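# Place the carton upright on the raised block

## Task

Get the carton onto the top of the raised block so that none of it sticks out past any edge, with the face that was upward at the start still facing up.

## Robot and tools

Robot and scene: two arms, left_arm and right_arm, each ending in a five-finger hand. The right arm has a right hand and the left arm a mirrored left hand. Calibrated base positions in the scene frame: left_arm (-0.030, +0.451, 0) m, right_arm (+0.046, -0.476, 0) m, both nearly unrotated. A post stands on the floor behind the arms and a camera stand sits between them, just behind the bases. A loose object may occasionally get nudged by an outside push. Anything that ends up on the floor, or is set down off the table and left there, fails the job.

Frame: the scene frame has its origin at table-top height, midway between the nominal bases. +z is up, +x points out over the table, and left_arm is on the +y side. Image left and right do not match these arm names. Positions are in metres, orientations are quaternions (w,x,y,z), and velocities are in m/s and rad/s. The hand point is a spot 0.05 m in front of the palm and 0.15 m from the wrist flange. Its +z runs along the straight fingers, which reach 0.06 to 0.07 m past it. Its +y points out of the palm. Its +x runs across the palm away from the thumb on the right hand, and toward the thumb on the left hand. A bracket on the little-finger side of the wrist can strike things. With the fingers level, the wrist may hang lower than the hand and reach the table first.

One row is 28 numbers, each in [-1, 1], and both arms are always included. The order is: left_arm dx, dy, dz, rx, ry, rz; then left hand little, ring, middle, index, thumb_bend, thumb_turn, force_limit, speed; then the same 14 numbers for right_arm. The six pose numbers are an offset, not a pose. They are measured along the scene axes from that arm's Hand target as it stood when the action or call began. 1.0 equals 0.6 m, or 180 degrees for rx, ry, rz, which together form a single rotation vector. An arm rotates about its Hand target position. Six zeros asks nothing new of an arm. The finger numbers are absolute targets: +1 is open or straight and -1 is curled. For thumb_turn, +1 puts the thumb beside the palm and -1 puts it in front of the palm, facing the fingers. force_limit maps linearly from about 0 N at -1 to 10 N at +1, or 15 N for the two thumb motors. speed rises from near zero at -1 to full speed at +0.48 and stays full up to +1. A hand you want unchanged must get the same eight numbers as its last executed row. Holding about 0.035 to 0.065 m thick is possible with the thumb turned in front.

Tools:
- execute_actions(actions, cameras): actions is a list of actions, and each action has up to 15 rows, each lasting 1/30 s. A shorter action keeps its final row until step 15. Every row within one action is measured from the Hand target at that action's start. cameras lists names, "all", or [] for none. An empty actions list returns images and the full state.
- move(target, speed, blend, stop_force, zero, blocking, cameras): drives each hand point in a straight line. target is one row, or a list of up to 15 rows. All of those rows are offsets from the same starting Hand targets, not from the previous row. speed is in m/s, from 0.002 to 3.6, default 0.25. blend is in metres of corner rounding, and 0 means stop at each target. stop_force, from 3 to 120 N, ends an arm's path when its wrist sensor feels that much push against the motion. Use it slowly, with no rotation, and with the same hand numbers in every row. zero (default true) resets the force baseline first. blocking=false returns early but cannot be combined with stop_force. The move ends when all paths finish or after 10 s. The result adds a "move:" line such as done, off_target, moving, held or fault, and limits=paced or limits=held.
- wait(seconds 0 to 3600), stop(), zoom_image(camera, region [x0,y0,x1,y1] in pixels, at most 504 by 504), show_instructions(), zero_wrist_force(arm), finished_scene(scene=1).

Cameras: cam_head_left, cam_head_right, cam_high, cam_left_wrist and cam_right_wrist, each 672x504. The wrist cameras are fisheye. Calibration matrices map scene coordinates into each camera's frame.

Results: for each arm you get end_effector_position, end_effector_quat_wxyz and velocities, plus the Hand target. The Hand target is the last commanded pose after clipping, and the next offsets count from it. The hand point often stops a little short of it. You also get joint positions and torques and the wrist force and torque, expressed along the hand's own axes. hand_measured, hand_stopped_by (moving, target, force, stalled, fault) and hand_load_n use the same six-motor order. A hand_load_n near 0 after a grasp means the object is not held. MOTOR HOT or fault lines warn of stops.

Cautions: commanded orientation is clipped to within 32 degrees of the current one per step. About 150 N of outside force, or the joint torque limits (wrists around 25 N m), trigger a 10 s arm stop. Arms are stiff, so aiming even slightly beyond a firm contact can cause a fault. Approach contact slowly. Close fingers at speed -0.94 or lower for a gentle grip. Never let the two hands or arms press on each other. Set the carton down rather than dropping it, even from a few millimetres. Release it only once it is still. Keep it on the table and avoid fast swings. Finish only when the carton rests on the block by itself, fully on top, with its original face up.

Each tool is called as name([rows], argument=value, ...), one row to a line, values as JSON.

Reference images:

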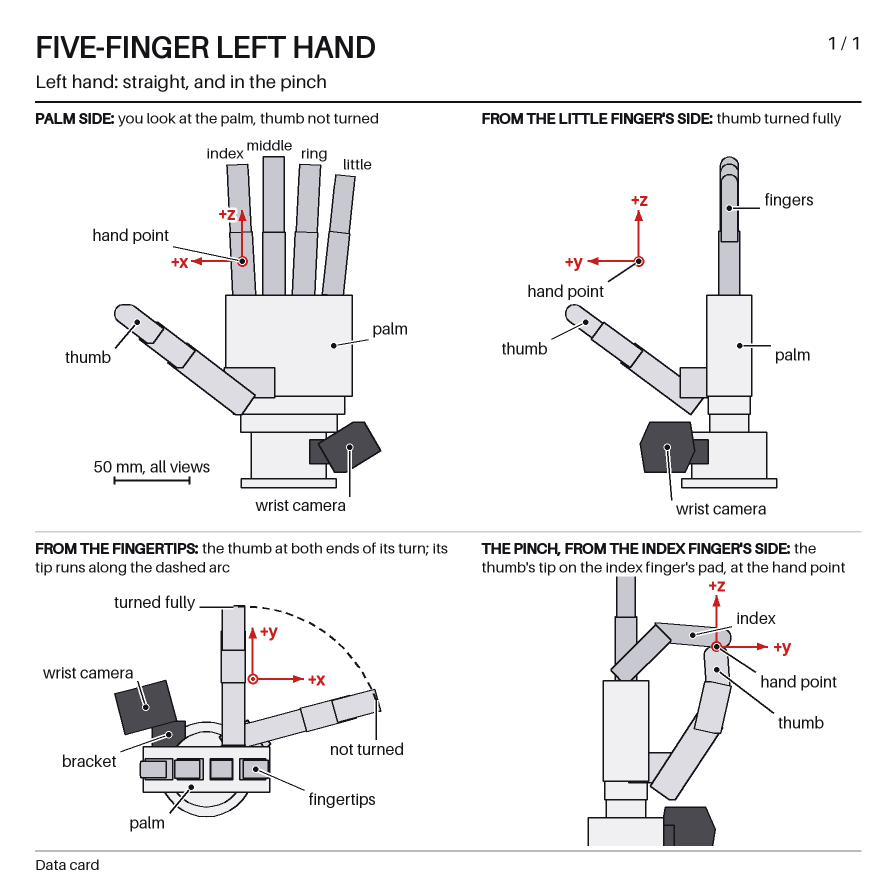

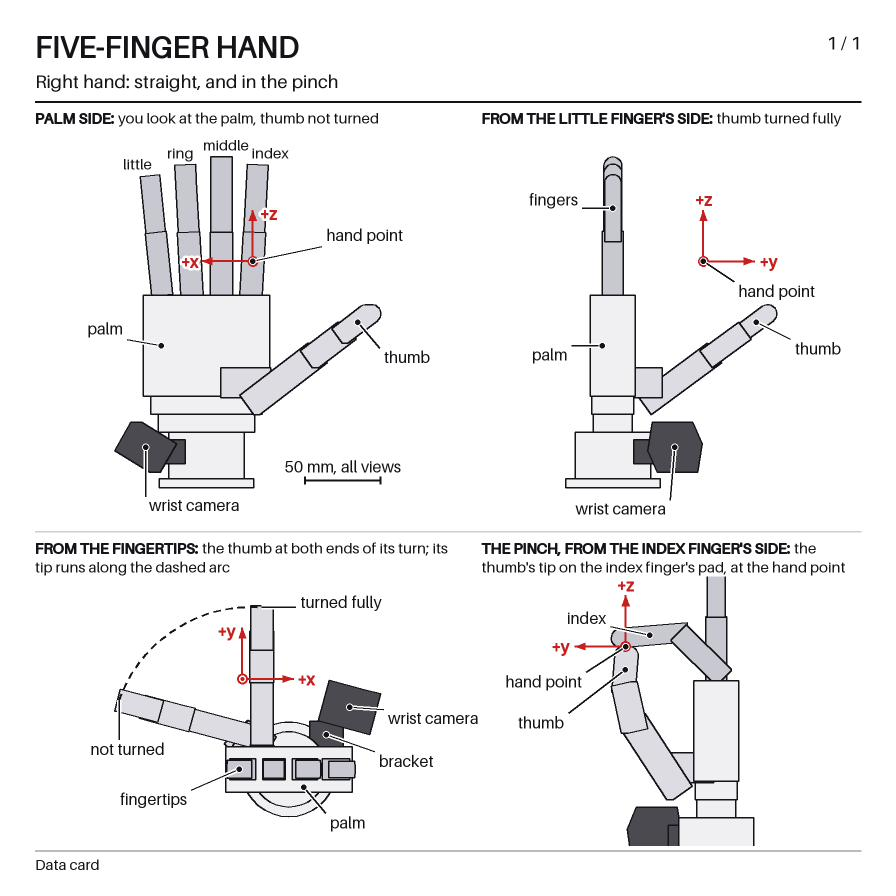

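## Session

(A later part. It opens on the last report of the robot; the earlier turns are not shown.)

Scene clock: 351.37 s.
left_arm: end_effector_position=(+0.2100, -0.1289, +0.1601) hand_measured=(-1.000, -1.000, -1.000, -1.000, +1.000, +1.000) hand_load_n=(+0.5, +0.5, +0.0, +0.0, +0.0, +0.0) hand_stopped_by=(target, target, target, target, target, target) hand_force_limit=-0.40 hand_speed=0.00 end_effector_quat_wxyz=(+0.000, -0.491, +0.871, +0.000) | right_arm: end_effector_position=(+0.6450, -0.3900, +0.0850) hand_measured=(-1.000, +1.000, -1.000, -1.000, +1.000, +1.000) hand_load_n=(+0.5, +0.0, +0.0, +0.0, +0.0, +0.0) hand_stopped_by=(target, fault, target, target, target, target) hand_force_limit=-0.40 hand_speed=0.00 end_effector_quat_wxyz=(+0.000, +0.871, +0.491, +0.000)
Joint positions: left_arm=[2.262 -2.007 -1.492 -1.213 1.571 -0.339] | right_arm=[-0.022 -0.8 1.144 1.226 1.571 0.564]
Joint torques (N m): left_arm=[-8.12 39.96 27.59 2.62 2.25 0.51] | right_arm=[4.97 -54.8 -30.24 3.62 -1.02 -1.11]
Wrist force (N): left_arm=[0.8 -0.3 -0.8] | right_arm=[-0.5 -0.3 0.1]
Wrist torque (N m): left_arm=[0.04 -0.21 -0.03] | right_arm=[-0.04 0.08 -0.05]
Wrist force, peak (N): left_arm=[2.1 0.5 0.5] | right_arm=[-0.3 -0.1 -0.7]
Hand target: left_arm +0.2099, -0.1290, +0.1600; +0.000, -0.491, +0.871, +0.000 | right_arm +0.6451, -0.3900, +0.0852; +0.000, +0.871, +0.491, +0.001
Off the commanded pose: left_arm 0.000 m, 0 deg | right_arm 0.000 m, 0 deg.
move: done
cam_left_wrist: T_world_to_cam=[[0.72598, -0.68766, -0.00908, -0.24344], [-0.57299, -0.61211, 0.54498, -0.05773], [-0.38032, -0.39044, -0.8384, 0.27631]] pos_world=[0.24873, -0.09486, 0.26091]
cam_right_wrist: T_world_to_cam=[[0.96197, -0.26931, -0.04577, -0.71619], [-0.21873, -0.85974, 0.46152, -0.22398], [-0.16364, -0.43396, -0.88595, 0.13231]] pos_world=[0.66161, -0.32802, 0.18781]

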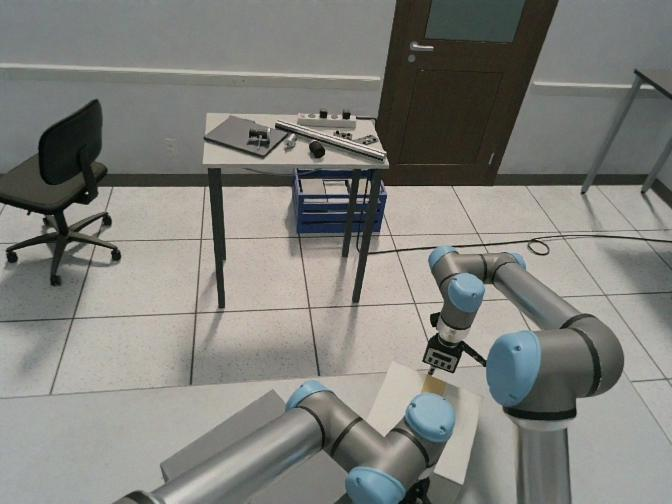

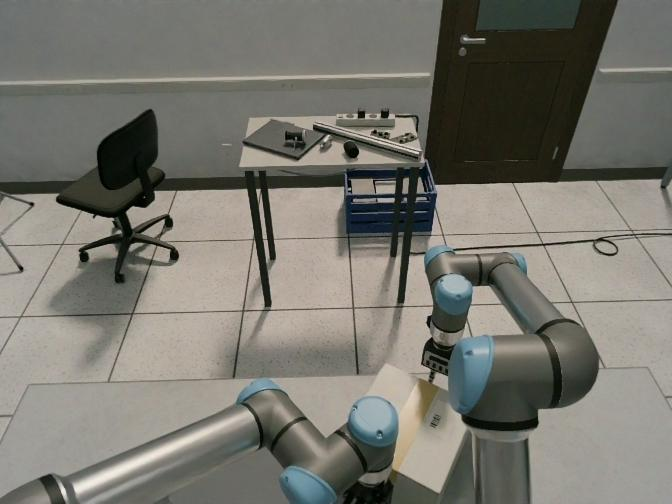

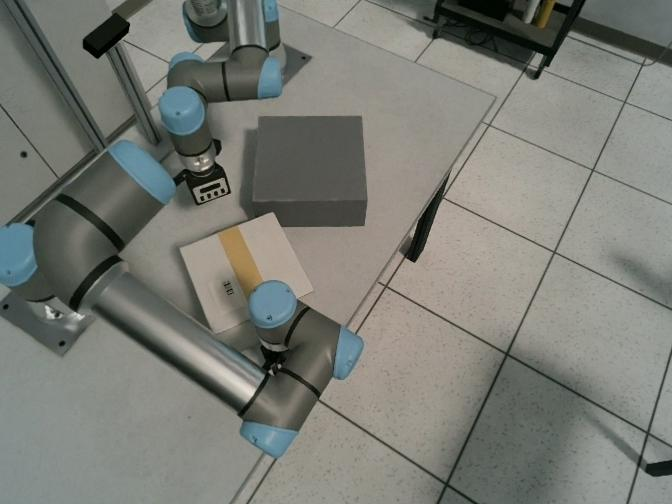

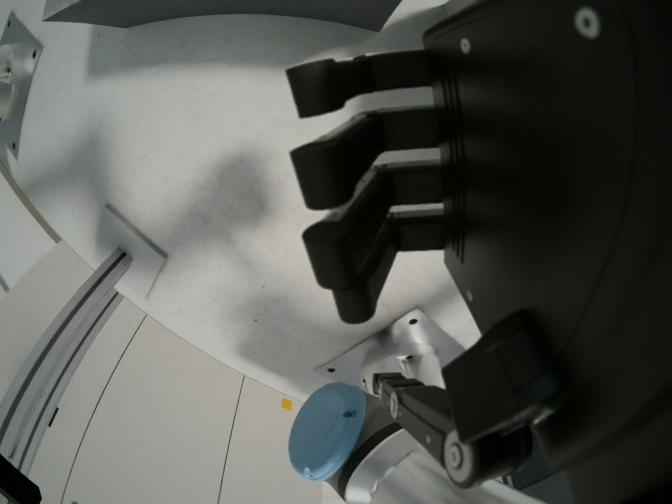

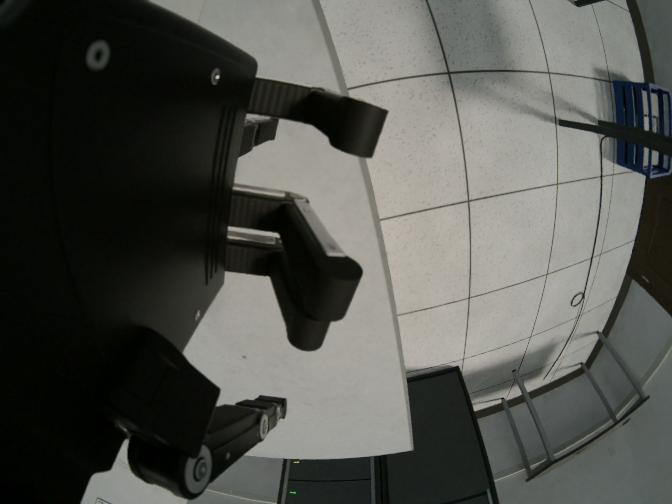

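move([
  [0, 0, -0.1467, 0, 0, 0, -1, -1, -1, -1, 1, 1, -0.4, 0.0, 0, 0, 0, 0, 0, 0, -1, -1, -1, -1, 1, 1, -0.4, 0.0],
  [0.0685, -0.0417, -0.1467, 0, 0, 0, -1, -1, -1, -1, 1, 1, -0.4, 0.0, -0.0868, 0.0470, 0, 0, 0, 0, -1, -1, -1, -1, 1, 1, -0.4, 0.0],
], speed=[0.1, 0.05], cameras=["cam_head_left", "cam_head_right", "cam_high"])

Scene clock: 381.50 s.
left_arm: end_effector_position=(+0.2511, -0.1539, +0.0720) hand_measured=(-1.000, -1.000, -1.000, -1.000, +1.000, +1.000) hand_load_n=(+0.0, +0.0, +0.0, +0.0, +0.0, +0.0) hand_stopped_by=(target, target, target, target, target, target) hand_force_limit=-0.40 hand_speed=0.00 end_effector_quat_wxyz=(+0.000, -0.491, +0.871, +0.000) | right_arm: end_effector_position=(+0.5930, -0.3617, +0.0852) hand_measured=(-1.000, +1.000, -1.000, -1.000, +1.000, +1.000) hand_load_n=(+0.0, +0.0, +0.0, +0.0, +0.0, +0.0) hand_stopped_by=(target, fault, target, target, target, target) hand_force_limit=-0.40 hand_speed=0.00 end_effector_quat_wxyz=(+0.000, +0.871, +0.491, +0.001)
Joint positions: left_arm=[2.285 -2.185 -1.455 -1.072 1.571 -0.316] | right_arm=[0.035 -0.9 1.321 1.148 1.571 0.62]
Joint torques (N m): left_arm=[-8.56 55.47 9.4 4.74 -1.83 -1.07] | right_arm=[-9.3 -30.78 -29.5 3.81 1.5 -2.73]
Wrist force (N): left_arm=[0.6 0.0 -1.0] | right_arm=[-0.4 0.0 0.0]
Wrist torque (N m): left_arm=[0.08 -0.21 -0.03] | right_arm=[0.02 0.07 -0.08]
Wrist force, peak (N): left_arm=[0.8 -0.4 -2.2] | right_arm=[-0.4 -0.6 0.4]
Hand target: left_arm +0.2510, -0.1540, +0.0720; +0.000, -0.491, +0.871, +0.000 | right_arm +0.5930, -0.3618, +0.0852; +0.000, +0.871, +0.491, +0.001
Off the commanded pose: left_arm 0.000 m, 0 deg | right_arm 0.000 m, 0 deg.
move: done

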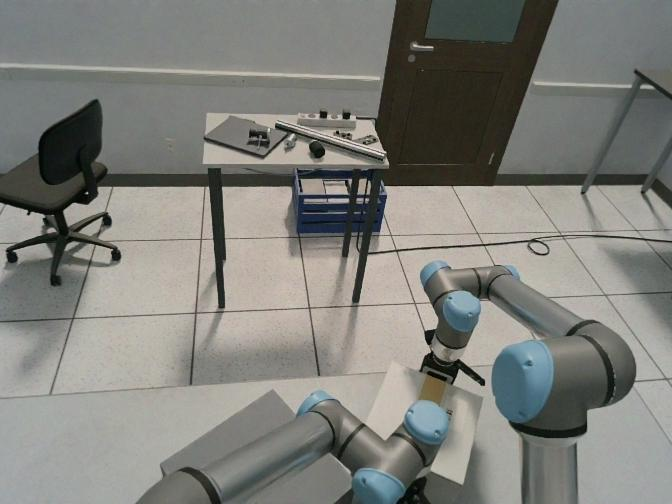

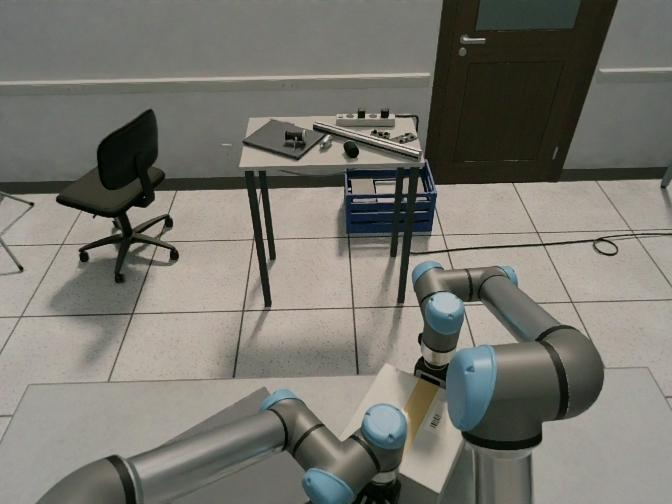

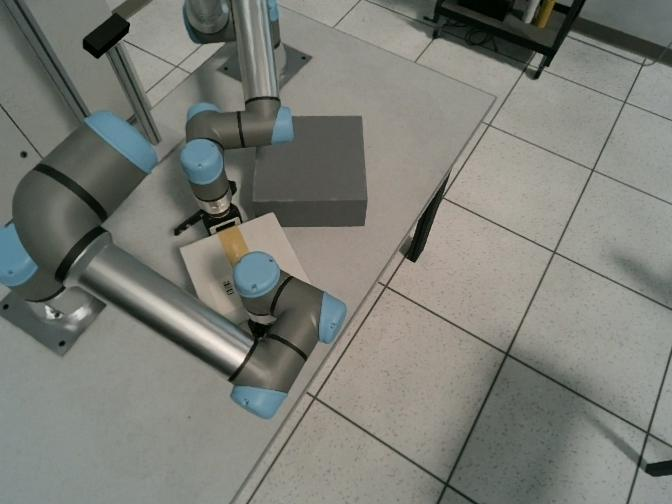

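zero_wrist_force(arm="left_arm")

zero_wrist_force(arm="right_arm")

move(target=[0.0356, -0.0216, 0, 0, 0, 0, -1, -1, -1, -1, 1, 1, -0.4, 0.0, -0.0356, 0.0216, 0, 0, 0, 0, -1, -1, -1, -1, 1, 1, -0.4, 0.0], speed=0.008, stop_force=8, cameras=["cam_head_left", "cam_high"])

Wrist force sensor zeroed.

Wrist force sensor zeroed.

Scene clock: 389.87 s.
left_arm: end_effector_position=(+0.2638, -0.1618, +0.0720) hand_measured=(-1.000, -1.000, -1.000, -1.000, +1.000, +1.000) hand_load_n=(+0.0, +0.5, +0.0, +0.0, +0.0, +0.0) hand_stopped_by=(target, target, target, target, target, target) hand_force_limit=-0.40 hand_speed=0.00 end_effector_quat_wxyz=(+0.000, -0.491, +0.871, +0.000) | right_arm: end_effector_position=(+0.5802, -0.3540, +0.0852) hand_measured=(-1.000, +1.000, -1.000, -1.000, +1.000, +1.000) hand_load_n=(+0.5, +0.0, +0.0, +0.0, +0.0, +0.0) hand_stopped_by=(target, fault, target, target, target, target) hand_force_limit=-0.40 hand_speed=0.00 end_effector_quat_wxyz=(+0.000, +0.871, +0.491, +0.001)
Joint positions: left_arm=[2.291 -2.213 -1.406 -1.092 1.571 -0.309] | right_arm=[0.051 -0.921 1.358 1.133 1.571 0.637]
Joint torques (N m): left_arm=[-7.94 57.52 11.12 4.96 1.46 -2.27] | right_arm=[-5.21 -28.78 -26.62 3.51 -2.44 -2.77]
Wrist force (N, zeroed by zero_wrist_force): left_arm=[1.4 5.2 0.7] | right_arm=[0.1 8.1 -0.9]
Wrist torque (N m, zeroed by zero_wrist_force): left_arm=[0.38 -0.11 -0.20] | right_arm=[0.55 0.03 0.27]
Wrist force, peak (N, zeroed by zero_wrist_force): left_arm=[-1.2 22.0 -4.3] | right_arm=[1.6 21.5 -1.4]
Hand target: left_arm +0.2638, -0.1618, +0.0720; +0.000, -0.491, +0.871, +0.000 (not the last commanded pose) | right_arm +0.5802, -0.3540, +0.0852; +0.000, +0.871, +0.491, +0.001 (not the last commanded pose)
Off the commanded pose: left_arm 0.010 m, 0 deg | right_arm 0.010 m, 0 deg.
move: contact (left_arm, right_arm)

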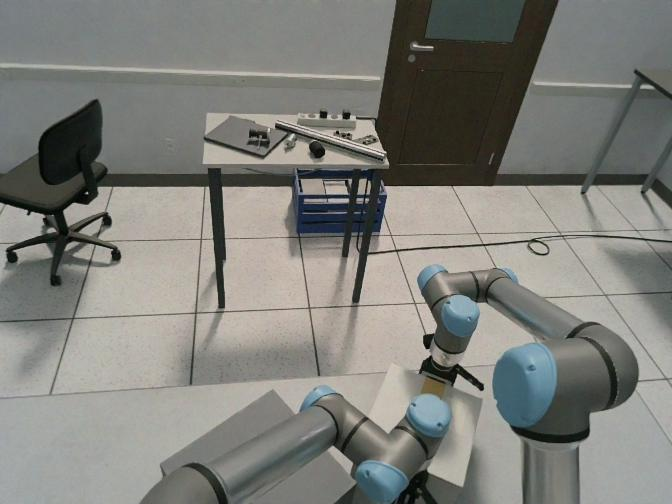

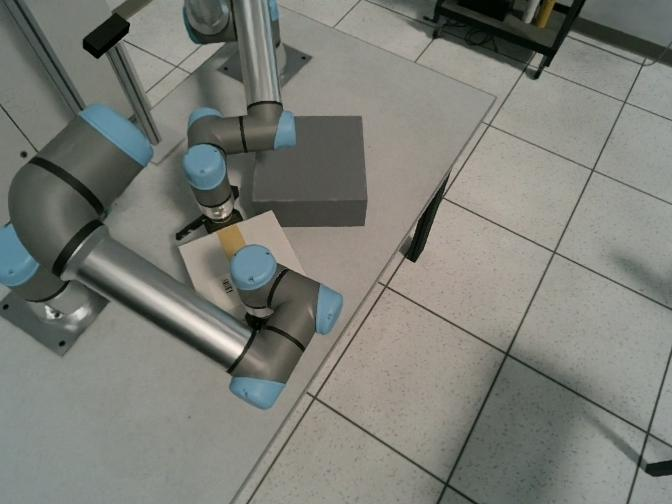

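move(target=[0.00071, -0.00043, 0, 0, 0, 0, -1, -1, -1, -1, 1, 1, -0.4, 0.0, -0.00071, 0.00043, 0, 0, 0, 0, -1, -1, -1, -1, 1, 1, -0.4, 0.0], speed=0.005)

Scene clock: 399.83 s.
left_arm: end_effector_position=(+0.2641, -0.1620, +0.0720) hand_measured=(-1.000, -1.000, -1.000, -1.000, +1.000, +1.000) hand_load_n=(+0.0, +0.0, +0.0, +0.0, +0.0, +0.0) hand_stopped_by=(target, target, target, target, target, target) hand_force_limit=-0.40 hand_speed=0.00 end_effector_quat_wxyz=(+0.000, -0.491, +0.871, +0.000) | right_arm: end_effector_position=(+0.5799, -0.3538, +0.0852) hand_measured=(-1.000, +1.000, -1.000, -1.000, +1.000, +1.000) hand_load_n=(+0.0, +0.0, +0.0, +0.0, +0.0, +0.0) hand_stopped_by=(target, fault, target, target, target, target) hand_force_limit=-0.40 hand_speed=0.00 end_effector_quat_wxyz=(+0.000, +0.871, +0.491, +0.001)
Joint positions: left_arm=[2.291 -2.214 -1.405 -1.093 1.571 -0.309] | right_arm=[0.052 -0.922 1.359 1.132 1.571 0.638]
Joint torques (N m): left_arm=[16.87 36.81 40.51 9.71 1.53 3.33] | right_arm=[21.85 -46.92 5.94 7.58 -1.2 2.71]
Wrist force (N, zeroed by zero_wrist_force): left_arm=[-7.0 36.4 -5.4] | right_arm=[3.4 33.4 -3.8]
Wrist torque (N m, zeroed by zero_wrist_force): left_arm=[3.60 0.32 -2.21] | right_arm=[2.87 -0.23 1.22]
Wrist force, peak (N, zeroed by zero_wrist_force): left_arm=[-7.0 36.4 -5.4] | right_arm=[3.4 33.4 -3.8]
Hand target: left_arm +0.2642, -0.1620, +0.0720; +0.000, -0.491, +0.871, +0.000 | right_arm +0.5798, -0.3538, +0.0852; +0.000, +0.871, +0.491, +0.001
Off the commanded pose: left_arm 0.000 m, 0 deg | right_arm 0.000 m, 0 deg.
move: done

move(target=[-0.00285, 0.00173, 0, -0.00433, -0.00712, 0, -1, -1, -1, -1, 1, 1, -0.4, 0.0, 0.00285, -0.00173, 0, 0.00433, 0.00712, 0, -1, -1, -1, -1, 1, 1, -0.4, 0.0], speed=0.01)

move(target=[0.0142, -0.00866, 0, 0, 0, 0, -1, -1, -1, -1, 1, 1, -0.4, 0.0, -0.0142, 0.00866, 0, 0, 0, 0, -1, -1, -1, -1, 1, 1, -0.4, 0.0], speed=0.003, stop_force=12)

Scene clock: 417.13 s.
left_arm: end_effector_position=(+0.2625, -0.1610, +0.0720) hand_measured=(-1.000, -1.000, -1.000, -1.000, +1.000, +1.000) hand_load_n=(+0.0, +0.0, +0.0, +0.0, +0.0, +0.0) hand_stopped_by=(target, target, target, target, target, target) hand_force_limit=-0.40 hand_speed=0.00 end_effector_quat_wxyz=(+0.007, -0.491, +0.871, -0.012) | right_arm: end_effector_position=(+0.5815, -0.3548, +0.0852) hand_measured=(-1.000, +1.000, -1.000, -1.000, +1.000, +1.000) hand_load_n=(+0.0, +0.0, +0.0, +0.0, +0.0, +0.0) hand_stopped_by=(target, fault, target, target, target, target) hand_force_limit=-0.40 hand_speed=0.00 end_effector_quat_wxyz=(-0.011, +0.871, +0.491, -0.006)
Joint positions: left_arm=[2.288 -2.199 -1.434 -1.054 1.579 -0.313] | right_arm=[0.042 -0.909 1.339 1.161 1.555 0.628]
Joint torques (N m): left_arm=[-7.68 46.46 23.07 0.48 1.98 -2.34] | right_arm=[-1.95 -38.8 -18.37 1.02 -0.01 -1.59]
Wrist force (N, zeroed by zero_wrist_force): left_arm=[0.2 -0.5 1.3] | right_arm=[0.3 -0.9 0.5]
Wrist torque (N m, zeroed by zero_wrist_force): left_arm=[-0.17 -0.02 0.24] | right_arm=[-0.22 -0.07 0.05]
Wrist force, peak (N, zeroed by zero_wrist_force): left_arm=[-6.0 45.5 -9.4] | right_arm=[3.4 42.7 -0.9]
Hand target: left_arm +0.2625, -0.1610, +0.0720; +0.007, -0.491, +0.871, -0.012 | right_arm +0.5815, -0.3548, +0.0852; -0.011, +0.871, +0.491, -0.006
Off the commanded pose: left_arm 0.000 m, 0 deg | right_arm 0.000 m, 0 deg.
move: done

Scene clock: 419.03 s.
left_arm: end_effector_position=(+0.2646, -0.1622, +0.0720) hand_measured=(-1.000, -1.000, -1.000, -1.000, +1.000, +1.000) hand_load_n=(+0.0, +0.0, +0.0, +0.0, +0.0, +0.0) hand_stopped_by=(target, target, target, target, target, target) hand_force_limit=-0.40 hand_speed=0.00 end_effector_quat_wxyz=(+0.007, -0.491, +0.871, -0.012) | right_arm: end_effector_position=(+0.5794, -0.3535, +0.0852) hand_measured=(-1.000, +1.000, -1.000, -1.000, +1.000, +1.000) hand_load_n=(+0.5, -0.5, +0.0, +0.0, +0.0, +0.0) hand_stopped_by=(target, fault, target, target, target, target) hand_force_limit=-0.40 hand_speed=0.00 end_effector_quat_wxyz=(-0.011, +0.871, +0.491, -0.006)
Joint positions: left_arm=[2.289 -2.203 -1.426 -1.058 1.579 -0.312] | right_arm=[0.045 -0.913 1.345 1.158 1.556 0.63]
Joint torques (N m): left_arm=[0.82 53.52 12.25 5.59 0.27 -1.34] | right_arm=[-4.06 -28.62 -25.97 5.64 -1.47 -2.67]
Wrist force (N, zeroed by zero_wrist_force): left_arm=[1.5 8.6 -0.5] | right_arm=[0.1 12.6 -0.9]
Wrist torque (N m, zeroed by zero_wrist_force): left_arm=[0.48 -0.20 -0.17] | right_arm=[0.69 0.00 0.43]
Wrist force, peak (N, zeroed by zero_wrist_force): left_arm=[-0.8 14.8 -2.3] | right_arm=[1.2 14.9 -0.7]
Hand target: left_arm +0.2646, -0.1622, +0.0720; +0.007, -0.491, +0.871, -0.012 (not the last commanded pose) | right_arm +0.5794, -0.3535, +0.0852; -0.011, +0.871, +0.491, -0.006 (not the last commanded pose)
Off the commanded pose: left_arm 0.008 m, 0 deg | right_arm 0.008 m, 0 deg.
move: contact (left_arm, right_arm)

move(target=[0.00071, -0.00043, 0, -0.00144, -0.00237, 0, -1, -1, -1, -1, 1, 1, -0.4, 0.0, -0.00142, 0.00087, 0, 0.00289, 0.00475, 0, -1, -1, -1, -1, 1, 1, -0.4, 0.0], speed=0.003)

Scene clock: 428.77 s.
left_arm: end_effector_position=(+0.2650, -0.1625, +0.0720) hand_measured=(-1.000, -1.000, -1.000, -1.000, +1.000, +1.000) hand_load_n=(+0.0, +0.0, +0.0, +0.0, +0.0, +0.0) hand_stopped_by=(target, target, target, target, target, target) hand_force_limit=-0.40 hand_speed=0.00 end_effector_quat_wxyz=(+0.009, -0.491, +0.871, -0.016) | right_arm: end_effector_position=(+0.5786, -0.3530, +0.0852) hand_measured=(-1.000, +1.000, -1.000, -1.000, +1.000, +1.000) hand_load_n=(+0.0, +0.0, +0.0, +0.0, +0.0, +0.0) hand_stopped_by=(target, fault, target, target, target, target) hand_force_limit=-0.40 hand_speed=0.00 end_effector_quat_wxyz=(-0.019, +0.871, +0.491, -0.010)
Joint positions: left_arm=[2.288 -2.201 -1.431 -1.046 1.582 -0.312] | right_arm=[0.041 -0.907 1.337 1.175 1.545 0.626]
Joint torques (N m): left_arm=[-3.7 59.91 21.63 9.38 4.12 -2.36] | right_arm=[1.91 -33.37 -22.37 7.84 -4.26 -2.73]
Wrist force (N, zeroed by zero_wrist_force): left_arm=[-0.1 23.8 6.6] | right_arm=[0.0 26.7 5.7]
Wrist torque (N m, zeroed by zero_wrist_force): left_arm=[0.86 0.15 -0.73] | right_arm=[1.08 -0.19 0.94]
Wrist force, peak (N, zeroed by zero_wrist_force): left_arm=[-0.4 24.1 5.9] | right_arm=[0.0 26.7 5.7]
Hand target: left_arm +0.2650, -0.1625, +0.0720; +0.009, -0.491, +0.871, -0.015 | right_arm +0.5786, -0.3530, +0.0852; -0.019, +0.871, +0.491, -0.010
Off the commanded pose: left_arm 0.000 m, 0 deg | right_arm 0.000 m, 0 deg.
move: done

move(target=[0.00071, -0.00043, 0, -0.00202, -0.00332, 0, -1, -1, -1, -1, 1, 1, -0.4, 0.0, -0.00071, 0.00043, 0, 0.00202, 0.00332, 0, -1, -1, -1, -1, 1, 1, -0.4, 0.0], speed=0.003, cameras=["cam_high", "cam_head_right"])

Scene clock: 441.07 s.
left_arm: end_effector_position=(+0.2654, -0.1627, +0.0720) hand_measured=(-1.000, -1.000, -1.000, -1.000, +1.000, +1.000) hand_load_n=(+0.0, +0.0, +0.0, +0.0, -0.5, +0.0) hand_stopped_by=(target, target, target, target, target, target) hand_force_limit=-0.40 hand_speed=0.00 end_effector_quat_wxyz=(+0.012, -0.491, +0.871, -0.021) | right_arm: end_effector_position=(+0.5782, -0.3528, +0.0852) hand_measured=(-1.000, +1.000, -1.000, -1.000, +1.000, +1.000) hand_load_n=(+0.0, +0.0, +0.0, -0.5, +0.0, +0.0) hand_stopped_by=(target, fault, target, target, target, target) hand_force_limit=-0.40 hand_speed=0.00 end_effector_quat_wxyz=(-0.024, +0.871, +0.490, -0.013)
Joint positions: left_arm=[2.287 -2.196 -1.44 -1.03 1.586 -0.313] | right_arm=[0.038 -0.903 1.331 1.187 1.538 0.623]
Joint torques (N m): left_arm=[0.33 58.93 24.47 10.83 4.62 -2.08] | right_arm=[3.55 -34.68 -21.92 8.54 -4.77 -2.59]
Wrist force (N, zeroed by zero_wrist_force): left_arm=[-0.1 32.2 6.7] | right_arm=[-0.3 30.3 7.2]
Wrist torque (N m, zeroed by zero_wrist_force): left_arm=[1.27 0.17 -0.92] | right_arm=[1.12 -0.23 1.03]
Wrist force, peak (N, zeroed by zero_wrist_force): left_arm=[-0.2 32.3 6.5] | right_arm=[-0.3 30.5 7.5]
Hand target: left_arm +0.2654, -0.1627, +0.0720; +0.012, -0.491, +0.871, -0.021 | right_arm +0.5782, -0.3528, +0.0852; -0.024, +0.871, +0.490, -0.013
Off the commanded pose: left_arm 0.000 m, 0 deg | right_arm 0.000 m, 0 deg.
move: done
Images, in order (width x height): cam_head_right 672x504, cam_high 672x504.

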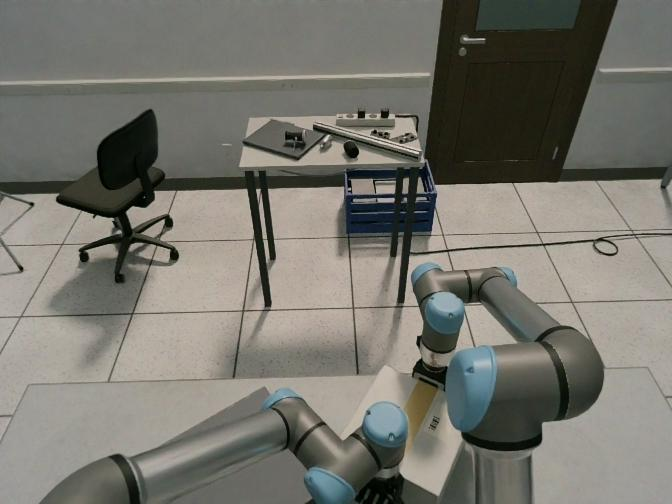

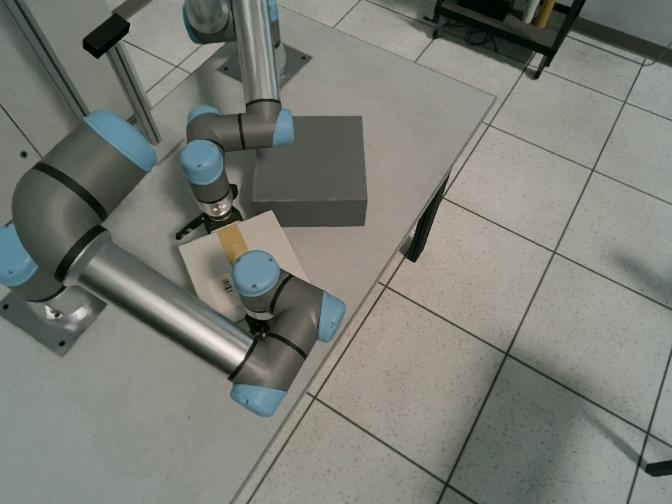

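move(target=[0, 0, 0.01, 0, 0, 0, -1, -1, -1, -1, 1, 1, -0.4, 0.0, 0, 0, 0.01, 0, 0, 0, -1, -1, -1, -1, 1, 1, -0.4, 0.0], speed=0.01)

Scene clock: 462.10 s.
left_arm: end_effector_position=(+0.2654, -0.1627, +0.0781) hand_measured=(-1.000, -1.000, -1.000, -1.000, +1.000, +1.000) hand_load_n=(+0.0, +0.0, +0.0, +0.5, +0.0, +0.0) hand_stopped_by=(target, target, target, target, target, target) hand_force_limit=-0.40 hand_speed=0.00 end_effector_quat_wxyz=(+0.012, -0.491, +0.871, -0.021) | right_arm: end_effector_position=(+0.5782, -0.3528, +0.0913) hand_measured=(-1.000, +1.000, -1.000, -1.000, +1.000, +1.000) hand_load_n=(+0.5, +0.0, +0.0, +0.0, -0.5, +0.0) hand_stopped_by=(target, fault, target, target, target, target) hand_force_limit=-0.40 hand_speed=0.00 end_effector_quat_wxyz=(-0.024, +0.871, +0.490, -0.013)
Joint positions: left_arm=[2.287 -2.19 -1.434 -1.043 1.586 -0.313] | right_arm=[0.038 -0.909 1.325 1.199 1.538 0.623]
Joint torques (N m): left_arm=[14.27 52.9 39.99 9.04 -0.26 -0.74] | right_arm=[18.79 -44.21 -16.49 7.04 -2.17 2.42]
Wrist force (N, zeroed by zero_wrist_force): left_arm=[0.5 32.2 6.8] | right_arm=[0.0 31.8 6.0]
Wrist torque (N m, zeroed by zero_wrist_force): left_arm=[1.22 0.13 -0.87] | right_arm=[1.21 -0.22 1.10]
Wrist force, peak (N, zeroed by zero_wrist_force): left_arm=[0.4 33.2 7.4] | right_arm=[0.2 33.0 6.5]
Hand target: left_arm +0.2654, -0.1627, +0.0780; +0.012, -0.491, +0.871, -0.021 | right_arm +0.5782, -0.3528, +0.0912; -0.024, +0.871, +0.490, -0.013
Off the commanded pose: left_arm 0.000 m, 0 deg | right_arm 0.000 m, 0 deg.
move: done

move(target=[0, 0, 0.05, 0, 0, 0, -1, -1, -1, -1, 1, 1, -0.4, 0.0, 0, 0, 0.05, 0, 0, 0, -1, -1, -1, -1, 1, 1, -0.4, 0.0], speed=0.02, cameras=["cam_high", "cam_head_right"])

Scene clock: 467.53 s.
left_arm: end_effector_position=(+0.2654, -0.1628, +0.1082) hand_measured=(-1.000, -1.000, -1.000, -1.000, +1.000, +1.000) hand_load_n=(+0.0, +0.0, +0.0, +0.0, +0.0, +0.0) hand_stopped_by=(target, target, target, target, target, target) hand_force_limit=-0.40 hand_speed=0.00 end_effector_quat_wxyz=(+0.012, -0.491, +0.871, -0.021) | right_arm: end_effector_position=(+0.5782, -0.3527, +0.1214) hand_measured=(-1.000, +1.000, -1.000, -1.000, +1.000, +1.000) hand_load_n=(+0.5, +0.0, +0.0, +0.0, +0.0, +0.0) hand_stopped_by=(target, fault, target, target, target, target) hand_force_limit=-0.40 hand_speed=0.00 end_effector_quat_wxyz=(-0.024, +0.871, +0.490, -0.013)
Joint positions: left_arm=[2.287 -2.158 -1.401 -1.107 1.586 -0.313] | right_arm=[0.038 -0.937 1.289 1.263 1.538 0.623]
Joint torques (N m): left_arm=[16.8 48.26 30.72 11.95 -0.02 1.31] | right_arm=[18.7 -35.43 -4.59 5.87 -2.14 2.17]
Wrist force (N, zeroed by zero_wrist_force): left_arm=[0.5 34.6 7.6] | right_arm=[-0.3 32.7 6.4]
Wrist torque (N m, zeroed by zero_wrist_force): left_arm=[1.23 0.16 -0.95] | right_arm=[1.20 -0.18 1.13]
Wrist force, peak (N, zeroed by zero_wrist_force): left_arm=[0.3 35.3 7.8] | right_arm=[-0.1 33.3 6.5]
Hand target: left_arm +0.2654, -0.1627, +0.1080; +0.012, -0.491, +0.871, -0.021 | right_arm +0.5782, -0.3528, +0.1212; -0.024, +0.871, +0.490, -0.013
Off the commanded pose: left_arm 0.000 m, 0 deg | right_arm 0.000 m, 0 deg.
move: done
Images, in order (width x height): cam_head_right 672x504, cam_high 672x504.

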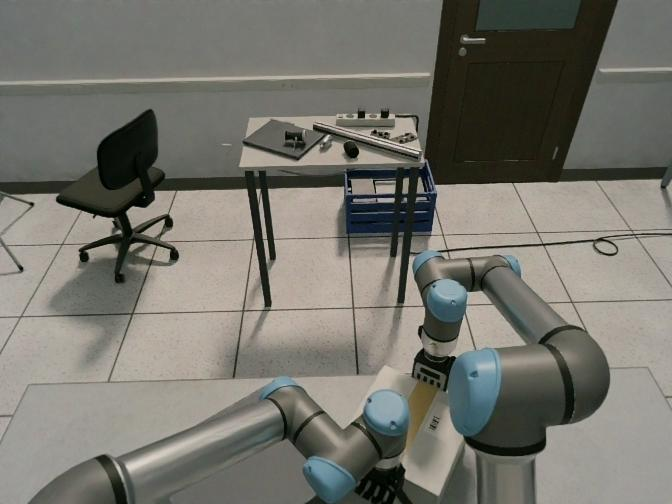

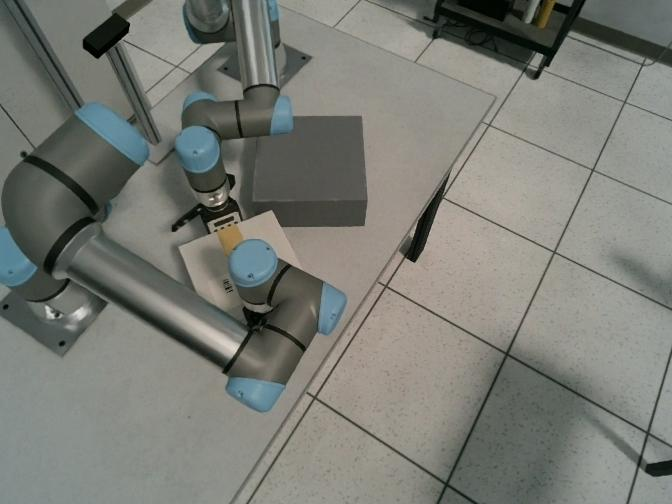

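zoom_image(camera="cam_high", region=[160, 180, 330, 350])

zoom_image(camera="cam_head_right", region=[330, 344, 490, 504])

Scaled by 2.965 from the camera's image (finer frame: 960x720).

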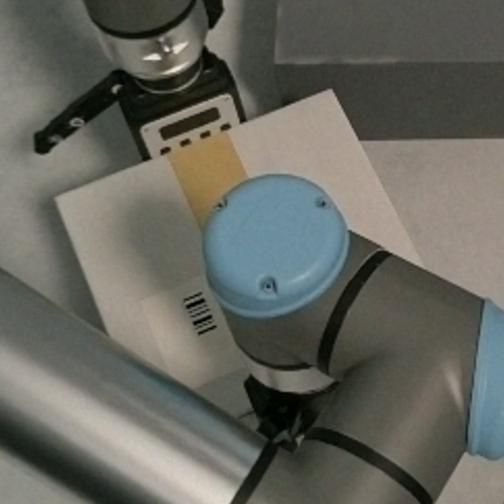

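Scaled by 3.150 from the camera's image (finer frame: 960x720).

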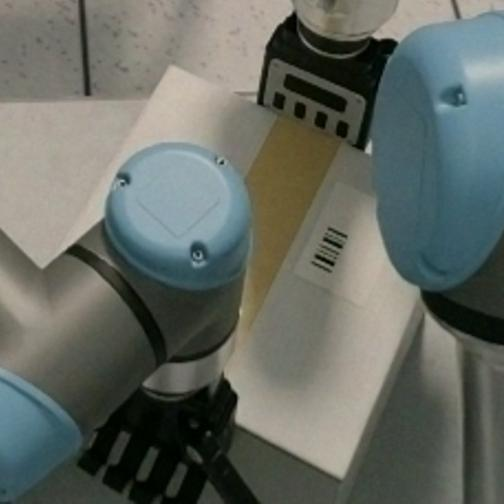

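move([
  [-0.0285, 0.0173, 0, 0, 0, 0, -1, -1, -1, -1, 1, 1, -0.4, 0.0, 0.0285, -0.0173, 0, 0, 0, 0, -1, -1, -1, -1, 1, 1, -0.4, 0.0],
  [-0.0285, 0.0173, 0.32, 0, 0, 0, -1, -1, -1, -1, 1, 1, -0.4, 0.0, 0.1147, -0.2137, 0.548, 0, 0, 0, -1, -1, -1, -1, 1, 1, -0.4, 0.0],
], speed=[0.02, 0.2], cameras=["cam_high", "cam_head_right"])

Scene clock: 570.33 s.
left_arm: end_effector_position=(+0.2483, -0.1524, +0.3000) hand_measured=(-1.000, -1.000, -1.000, -1.000, +1.000, +1.000) hand_load_n=(+0.0, +0.0, +0.0, +0.0, +0.0, +0.0) hand_stopped_by=(target, target, target, target, target, target) hand_force_limit=-0.40 hand_speed=0.00 end_effector_quat_wxyz=(+0.012, -0.491, +0.871, -0.021) | right_arm: end_effector_position=(+0.6453, -0.4811, +0.4486) hand_measured=(-1.000, +1.000, -1.000, -1.000, +1.000, +1.000) hand_load_n=(+0.0, +0.0, +0.0, +0.0, +0.0, -0.5) hand_stopped_by=(target, fault, target, target, target, target) hand_force_limit=-0.40 hand_speed=0.00 end_effector_quat_wxyz=(+0.024, +0.857, +0.511, +0.065)
Joint positions: left_arm=[2.278 -2.019 -1.115 -1.533 1.586 -0.322] | right_arm=[-0.21 -0.743 0.035 2.149 1.524 0.329]
Joint torques (N m): left_arm=[2.8 36.07 25.09 1.59 0.82 2.63] | right_arm=[-4.62 -52.55 -7.28 0.56 0.96 -1.84]
Wrist force (N, zeroed by zero_wrist_force): left_arm=[0.1 -0.6 0.8] | right_arm=[-0.1 -1.2 0.5]
Wrist torque (N m, zeroed by zero_wrist_force): left_arm=[-0.14 0.05 0.20] | right_arm=[-0.25 -0.01 -0.04]
Wrist force, peak (N, zeroed by zero_wrist_force): left_arm=[0.2 34.7 9.0] | right_arm=[1.9 34.8 -2.5]
Hand target: left_arm +0.2483, -0.1524, +0.3000; +0.012, -0.491, +0.871, -0.021 | right_arm +0.6470, -0.4810, +0.4500; -0.024, +0.871, +0.490, -0.013
Off the commanded pose: left_arm 0.000 m, 0 deg | right_arm 0.002 m, 11 deg.
elbow stopped short (right arm): the move would have taken joint 3 (elbow) straighter than the controller allows.
elbow read too straight (right arm): the controller reads joint 3 (elbow) straighter than it allows; while it does, the hand can move without a command.
move: off_target (right_arm)
Images, in order (width x height): cam_head_right 672x504, cam_high 672x504.

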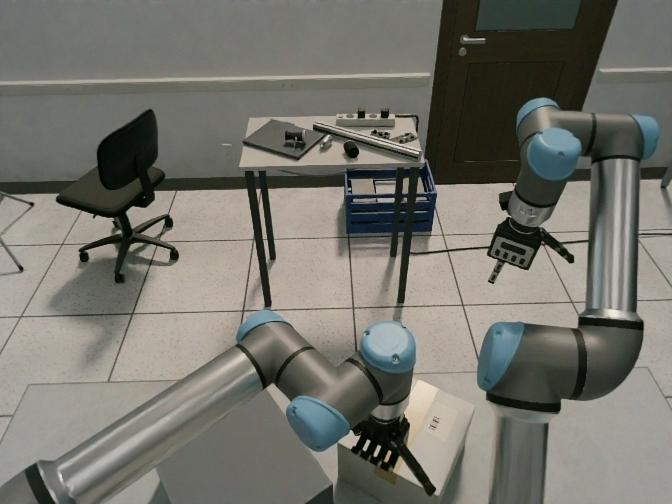

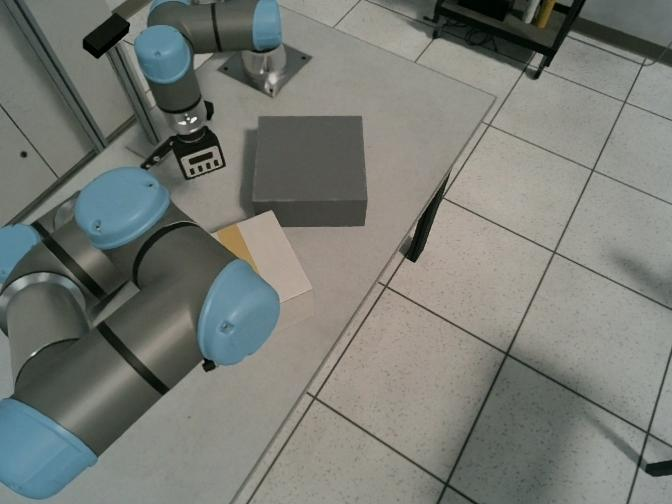

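execute_actions(actions=[], cameras=["cam_high", "cam_head_left", "cam_head_right"])

Scene clock: 591.50 s.
left_arm: end_effector_position=(+0.2483, -0.1524, +0.3000) hand_measured=(-1.000, -1.000, -1.000, -1.000, +1.000, +1.000) hand_load_n=(+0.0, +0.0, +0.0, +0.0, -0.5, +0.0) hand_stopped_by=(target, target, target, target, target, target) hand_force_limit=-0.40 hand_speed=0.00 end_effector_quat_wxyz=(+0.012, -0.491, +0.871, -0.021) | right_arm: end_effector_position=(+0.6454, -0.4811, +0.4486) hand_measured=(-1.000, +1.000, -1.000, -1.000, +1.000, +1.000) hand_load_n=(+0.0, +0.0, +0.0, +0.5, -0.5, +0.0) hand_stopped_by=(target, fault, target, target, target, target) hand_force_limit=-0.40 hand_speed=0.00 end_effector_quat_wxyz=(+0.025, +0.857, +0.511, +0.065)
Joint positions: left_arm=[2.278 -2.019 -1.115 -1.533 1.586 -0.322] | right_arm=[-0.21 -0.743 0.035 2.148 1.524 0.329]
Joint velocities: within noise
Joint torques (N m): left_arm=[-7.57 36.08 34.89 -0.29 2.89 2.14] | right_arm=[-8.88 -52.88 -2.4 0.43 -1.25 -2.66]
Wrist force (N, zeroed by zero_wrist_force): left_arm=[0.0 -0.7 0.8] | right_arm=[0.1 -1.1 0.4]
Wrist torque (N m, zeroed by zero_wrist_force): left_arm=[-0.16 0.05 0.20] | right_arm=[-0.23 -0.02 -0.02]
Wrist force, peak (N, zeroed by zero_wrist_force): left_arm=[0.0 -0.7 1.2] | right_arm=[0.0 -1.5 0.5]
Hand target: left_arm +0.2483, -0.1524, +0.3000; +0.012, -0.491, +0.871, -0.021 | right_arm +0.6470, -0.4810, +0.4500; -0.024, +0.871, +0.490, -0.013
Off the commanded pose: left_arm 0.000 m, 0 deg | right_arm 0.002 m, 11 deg.
Images, in order (width x height): cam_head_left 672x504, cam_head_right 672x504, cam_high 672x504.

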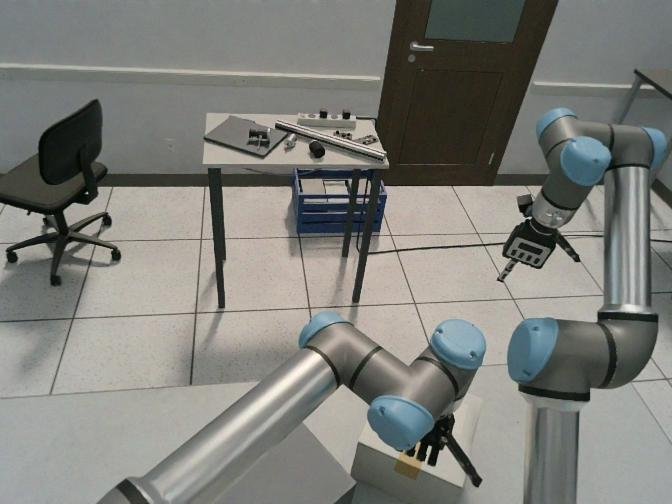

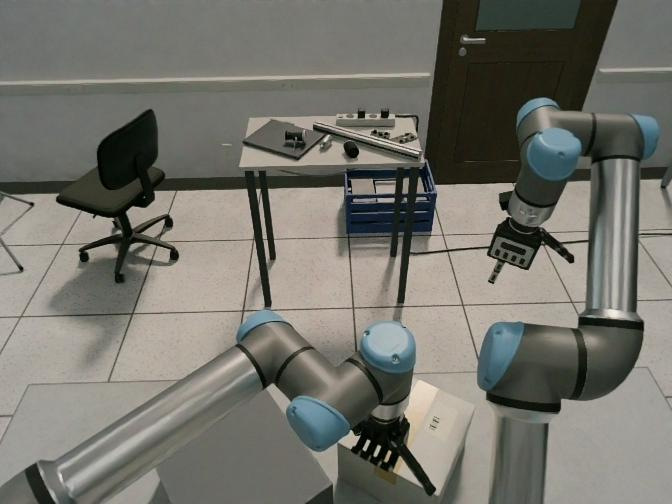

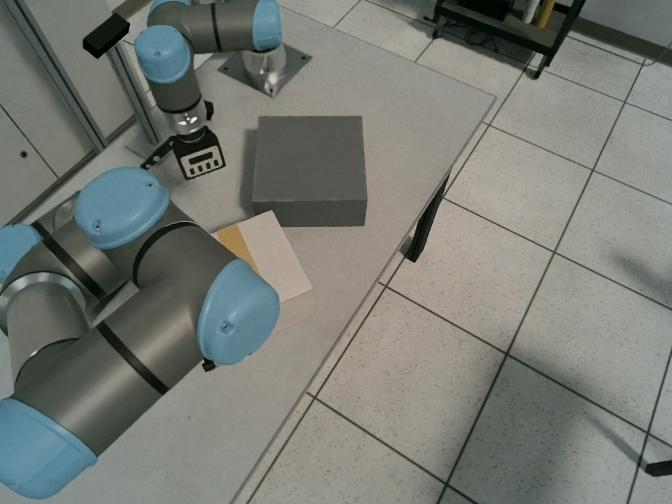

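move([
  [0.0362,0.004,0,-0.0052,0.0031,0.25,1,1,1,1,1,1,-0.4,0.0,-0.145,0.1683,-0.1667,0,0,0,1,1,1,1,1,1,-0.4,0.0],
  [0.1028,0.0073,-0.0167,-0.0129,0.0077,0.62,1,1,1,1,1,1,-0.4,0.0,-0.1533,0.2683,-0.2167,0.0115,-0.0073,0.4994,1,1,1,1,1,1,-0.4,0.0],
  [0.1915,0.0127,-0.0333,-0.0208,0.0124,0.9985,1,1,1,1,1,1,-0.4,0.0,-0.1627,0.3713,-0.2833,0.0231,-0.0146,0.9987,1,1,1,1,1,1,-0.4,0.0],
], speed=0.3, blend=[0.03,0.03,0], cameras=["cam_high","cam_head_right"])

Scene clock: 657.10 s.
left_arm: end_effector_position=(+0.3632, -0.1448, +0.2800) hand_measured=(+1.000, +1.000, +1.000, +1.000, +1.000, +1.000) hand_load_n=(+0.0, +0.0, +0.0, +0.0, +0.0, +0.0) hand_stopped_by=(target, target, target, target, target, target) hand_force_limit=-0.40 hand_speed=0.00 end_effector_quat_wxyz=(+0.000, +0.872, +0.489, +0.000) | right_arm: end_effector_position=(+0.5494, -0.2581, +0.2800) hand_measured=(+1.000, +1.000, +1.000, +1.000, +1.000, +1.000) hand_load_n=(+0.0, +0.0, +0.0, +0.0, +0.0, +0.0) hand_stopped_by=(target, fault, target, target, target, target) hand_force_limit=-0.40 hand_speed=0.00 end_effector_quat_wxyz=(+0.000, -0.489, +0.872, +0.000)
Joint positions: left_arm=[2.278 -1.981 -1.216 -1.515 1.571 -3.46] | right_arm=[0.009 -0.929 0.861 1.639 1.57 -2.543]
Joint torques (N m): left_arm=[-7.8 48.89 11.77 3.65 2.18 -2.19] | right_arm=[-8.88 -49.77 -8.18 0.61 0.91 -2.6]
Wrist force (N, zeroed by zero_wrist_force): left_arm=[0.3 -0.6 1.0] | right_arm=[0.2 -1.0 0.3]
Wrist torque (N m, zeroed by zero_wrist_force): left_arm=[-0.16 0.04 0.00] | right_arm=[-0.21 -0.04 -0.04]
Wrist force, peak (N, zeroed by zero_wrist_force): left_arm=[0.0 -0.9 1.2] | right_arm=[0.1 -1.6 0.3]
Hand target: left_arm +0.3632, -0.1447, +0.2800; +0.000, +0.872, +0.489, +0.000 | right_arm +0.5494, -0.2582, +0.2800; +0.000, -0.489, +0.872, +0.000
Off the commanded pose: left_arm 0.000 m, 0 deg | right_arm 0.000 m, 0 deg.
move: done
Images, in order (width x height): cam_head_right 672x504, cam_high 672x504.

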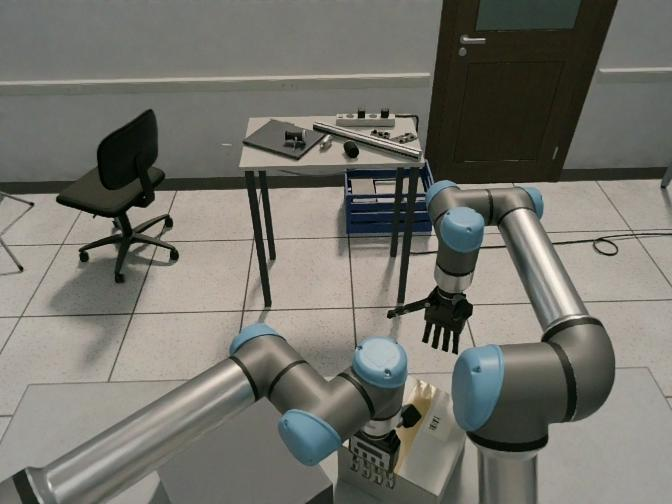

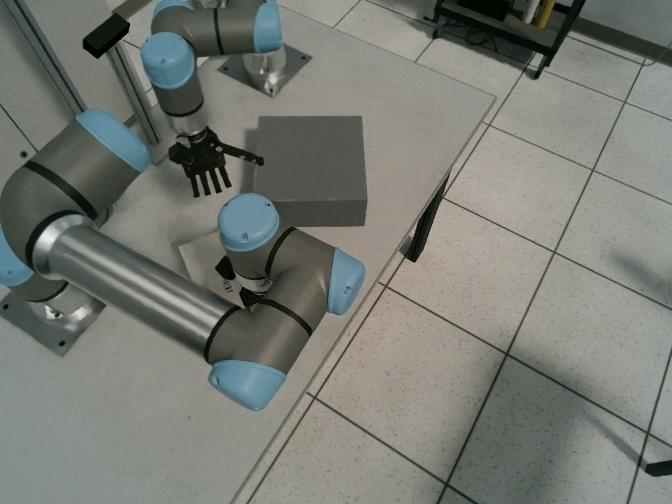

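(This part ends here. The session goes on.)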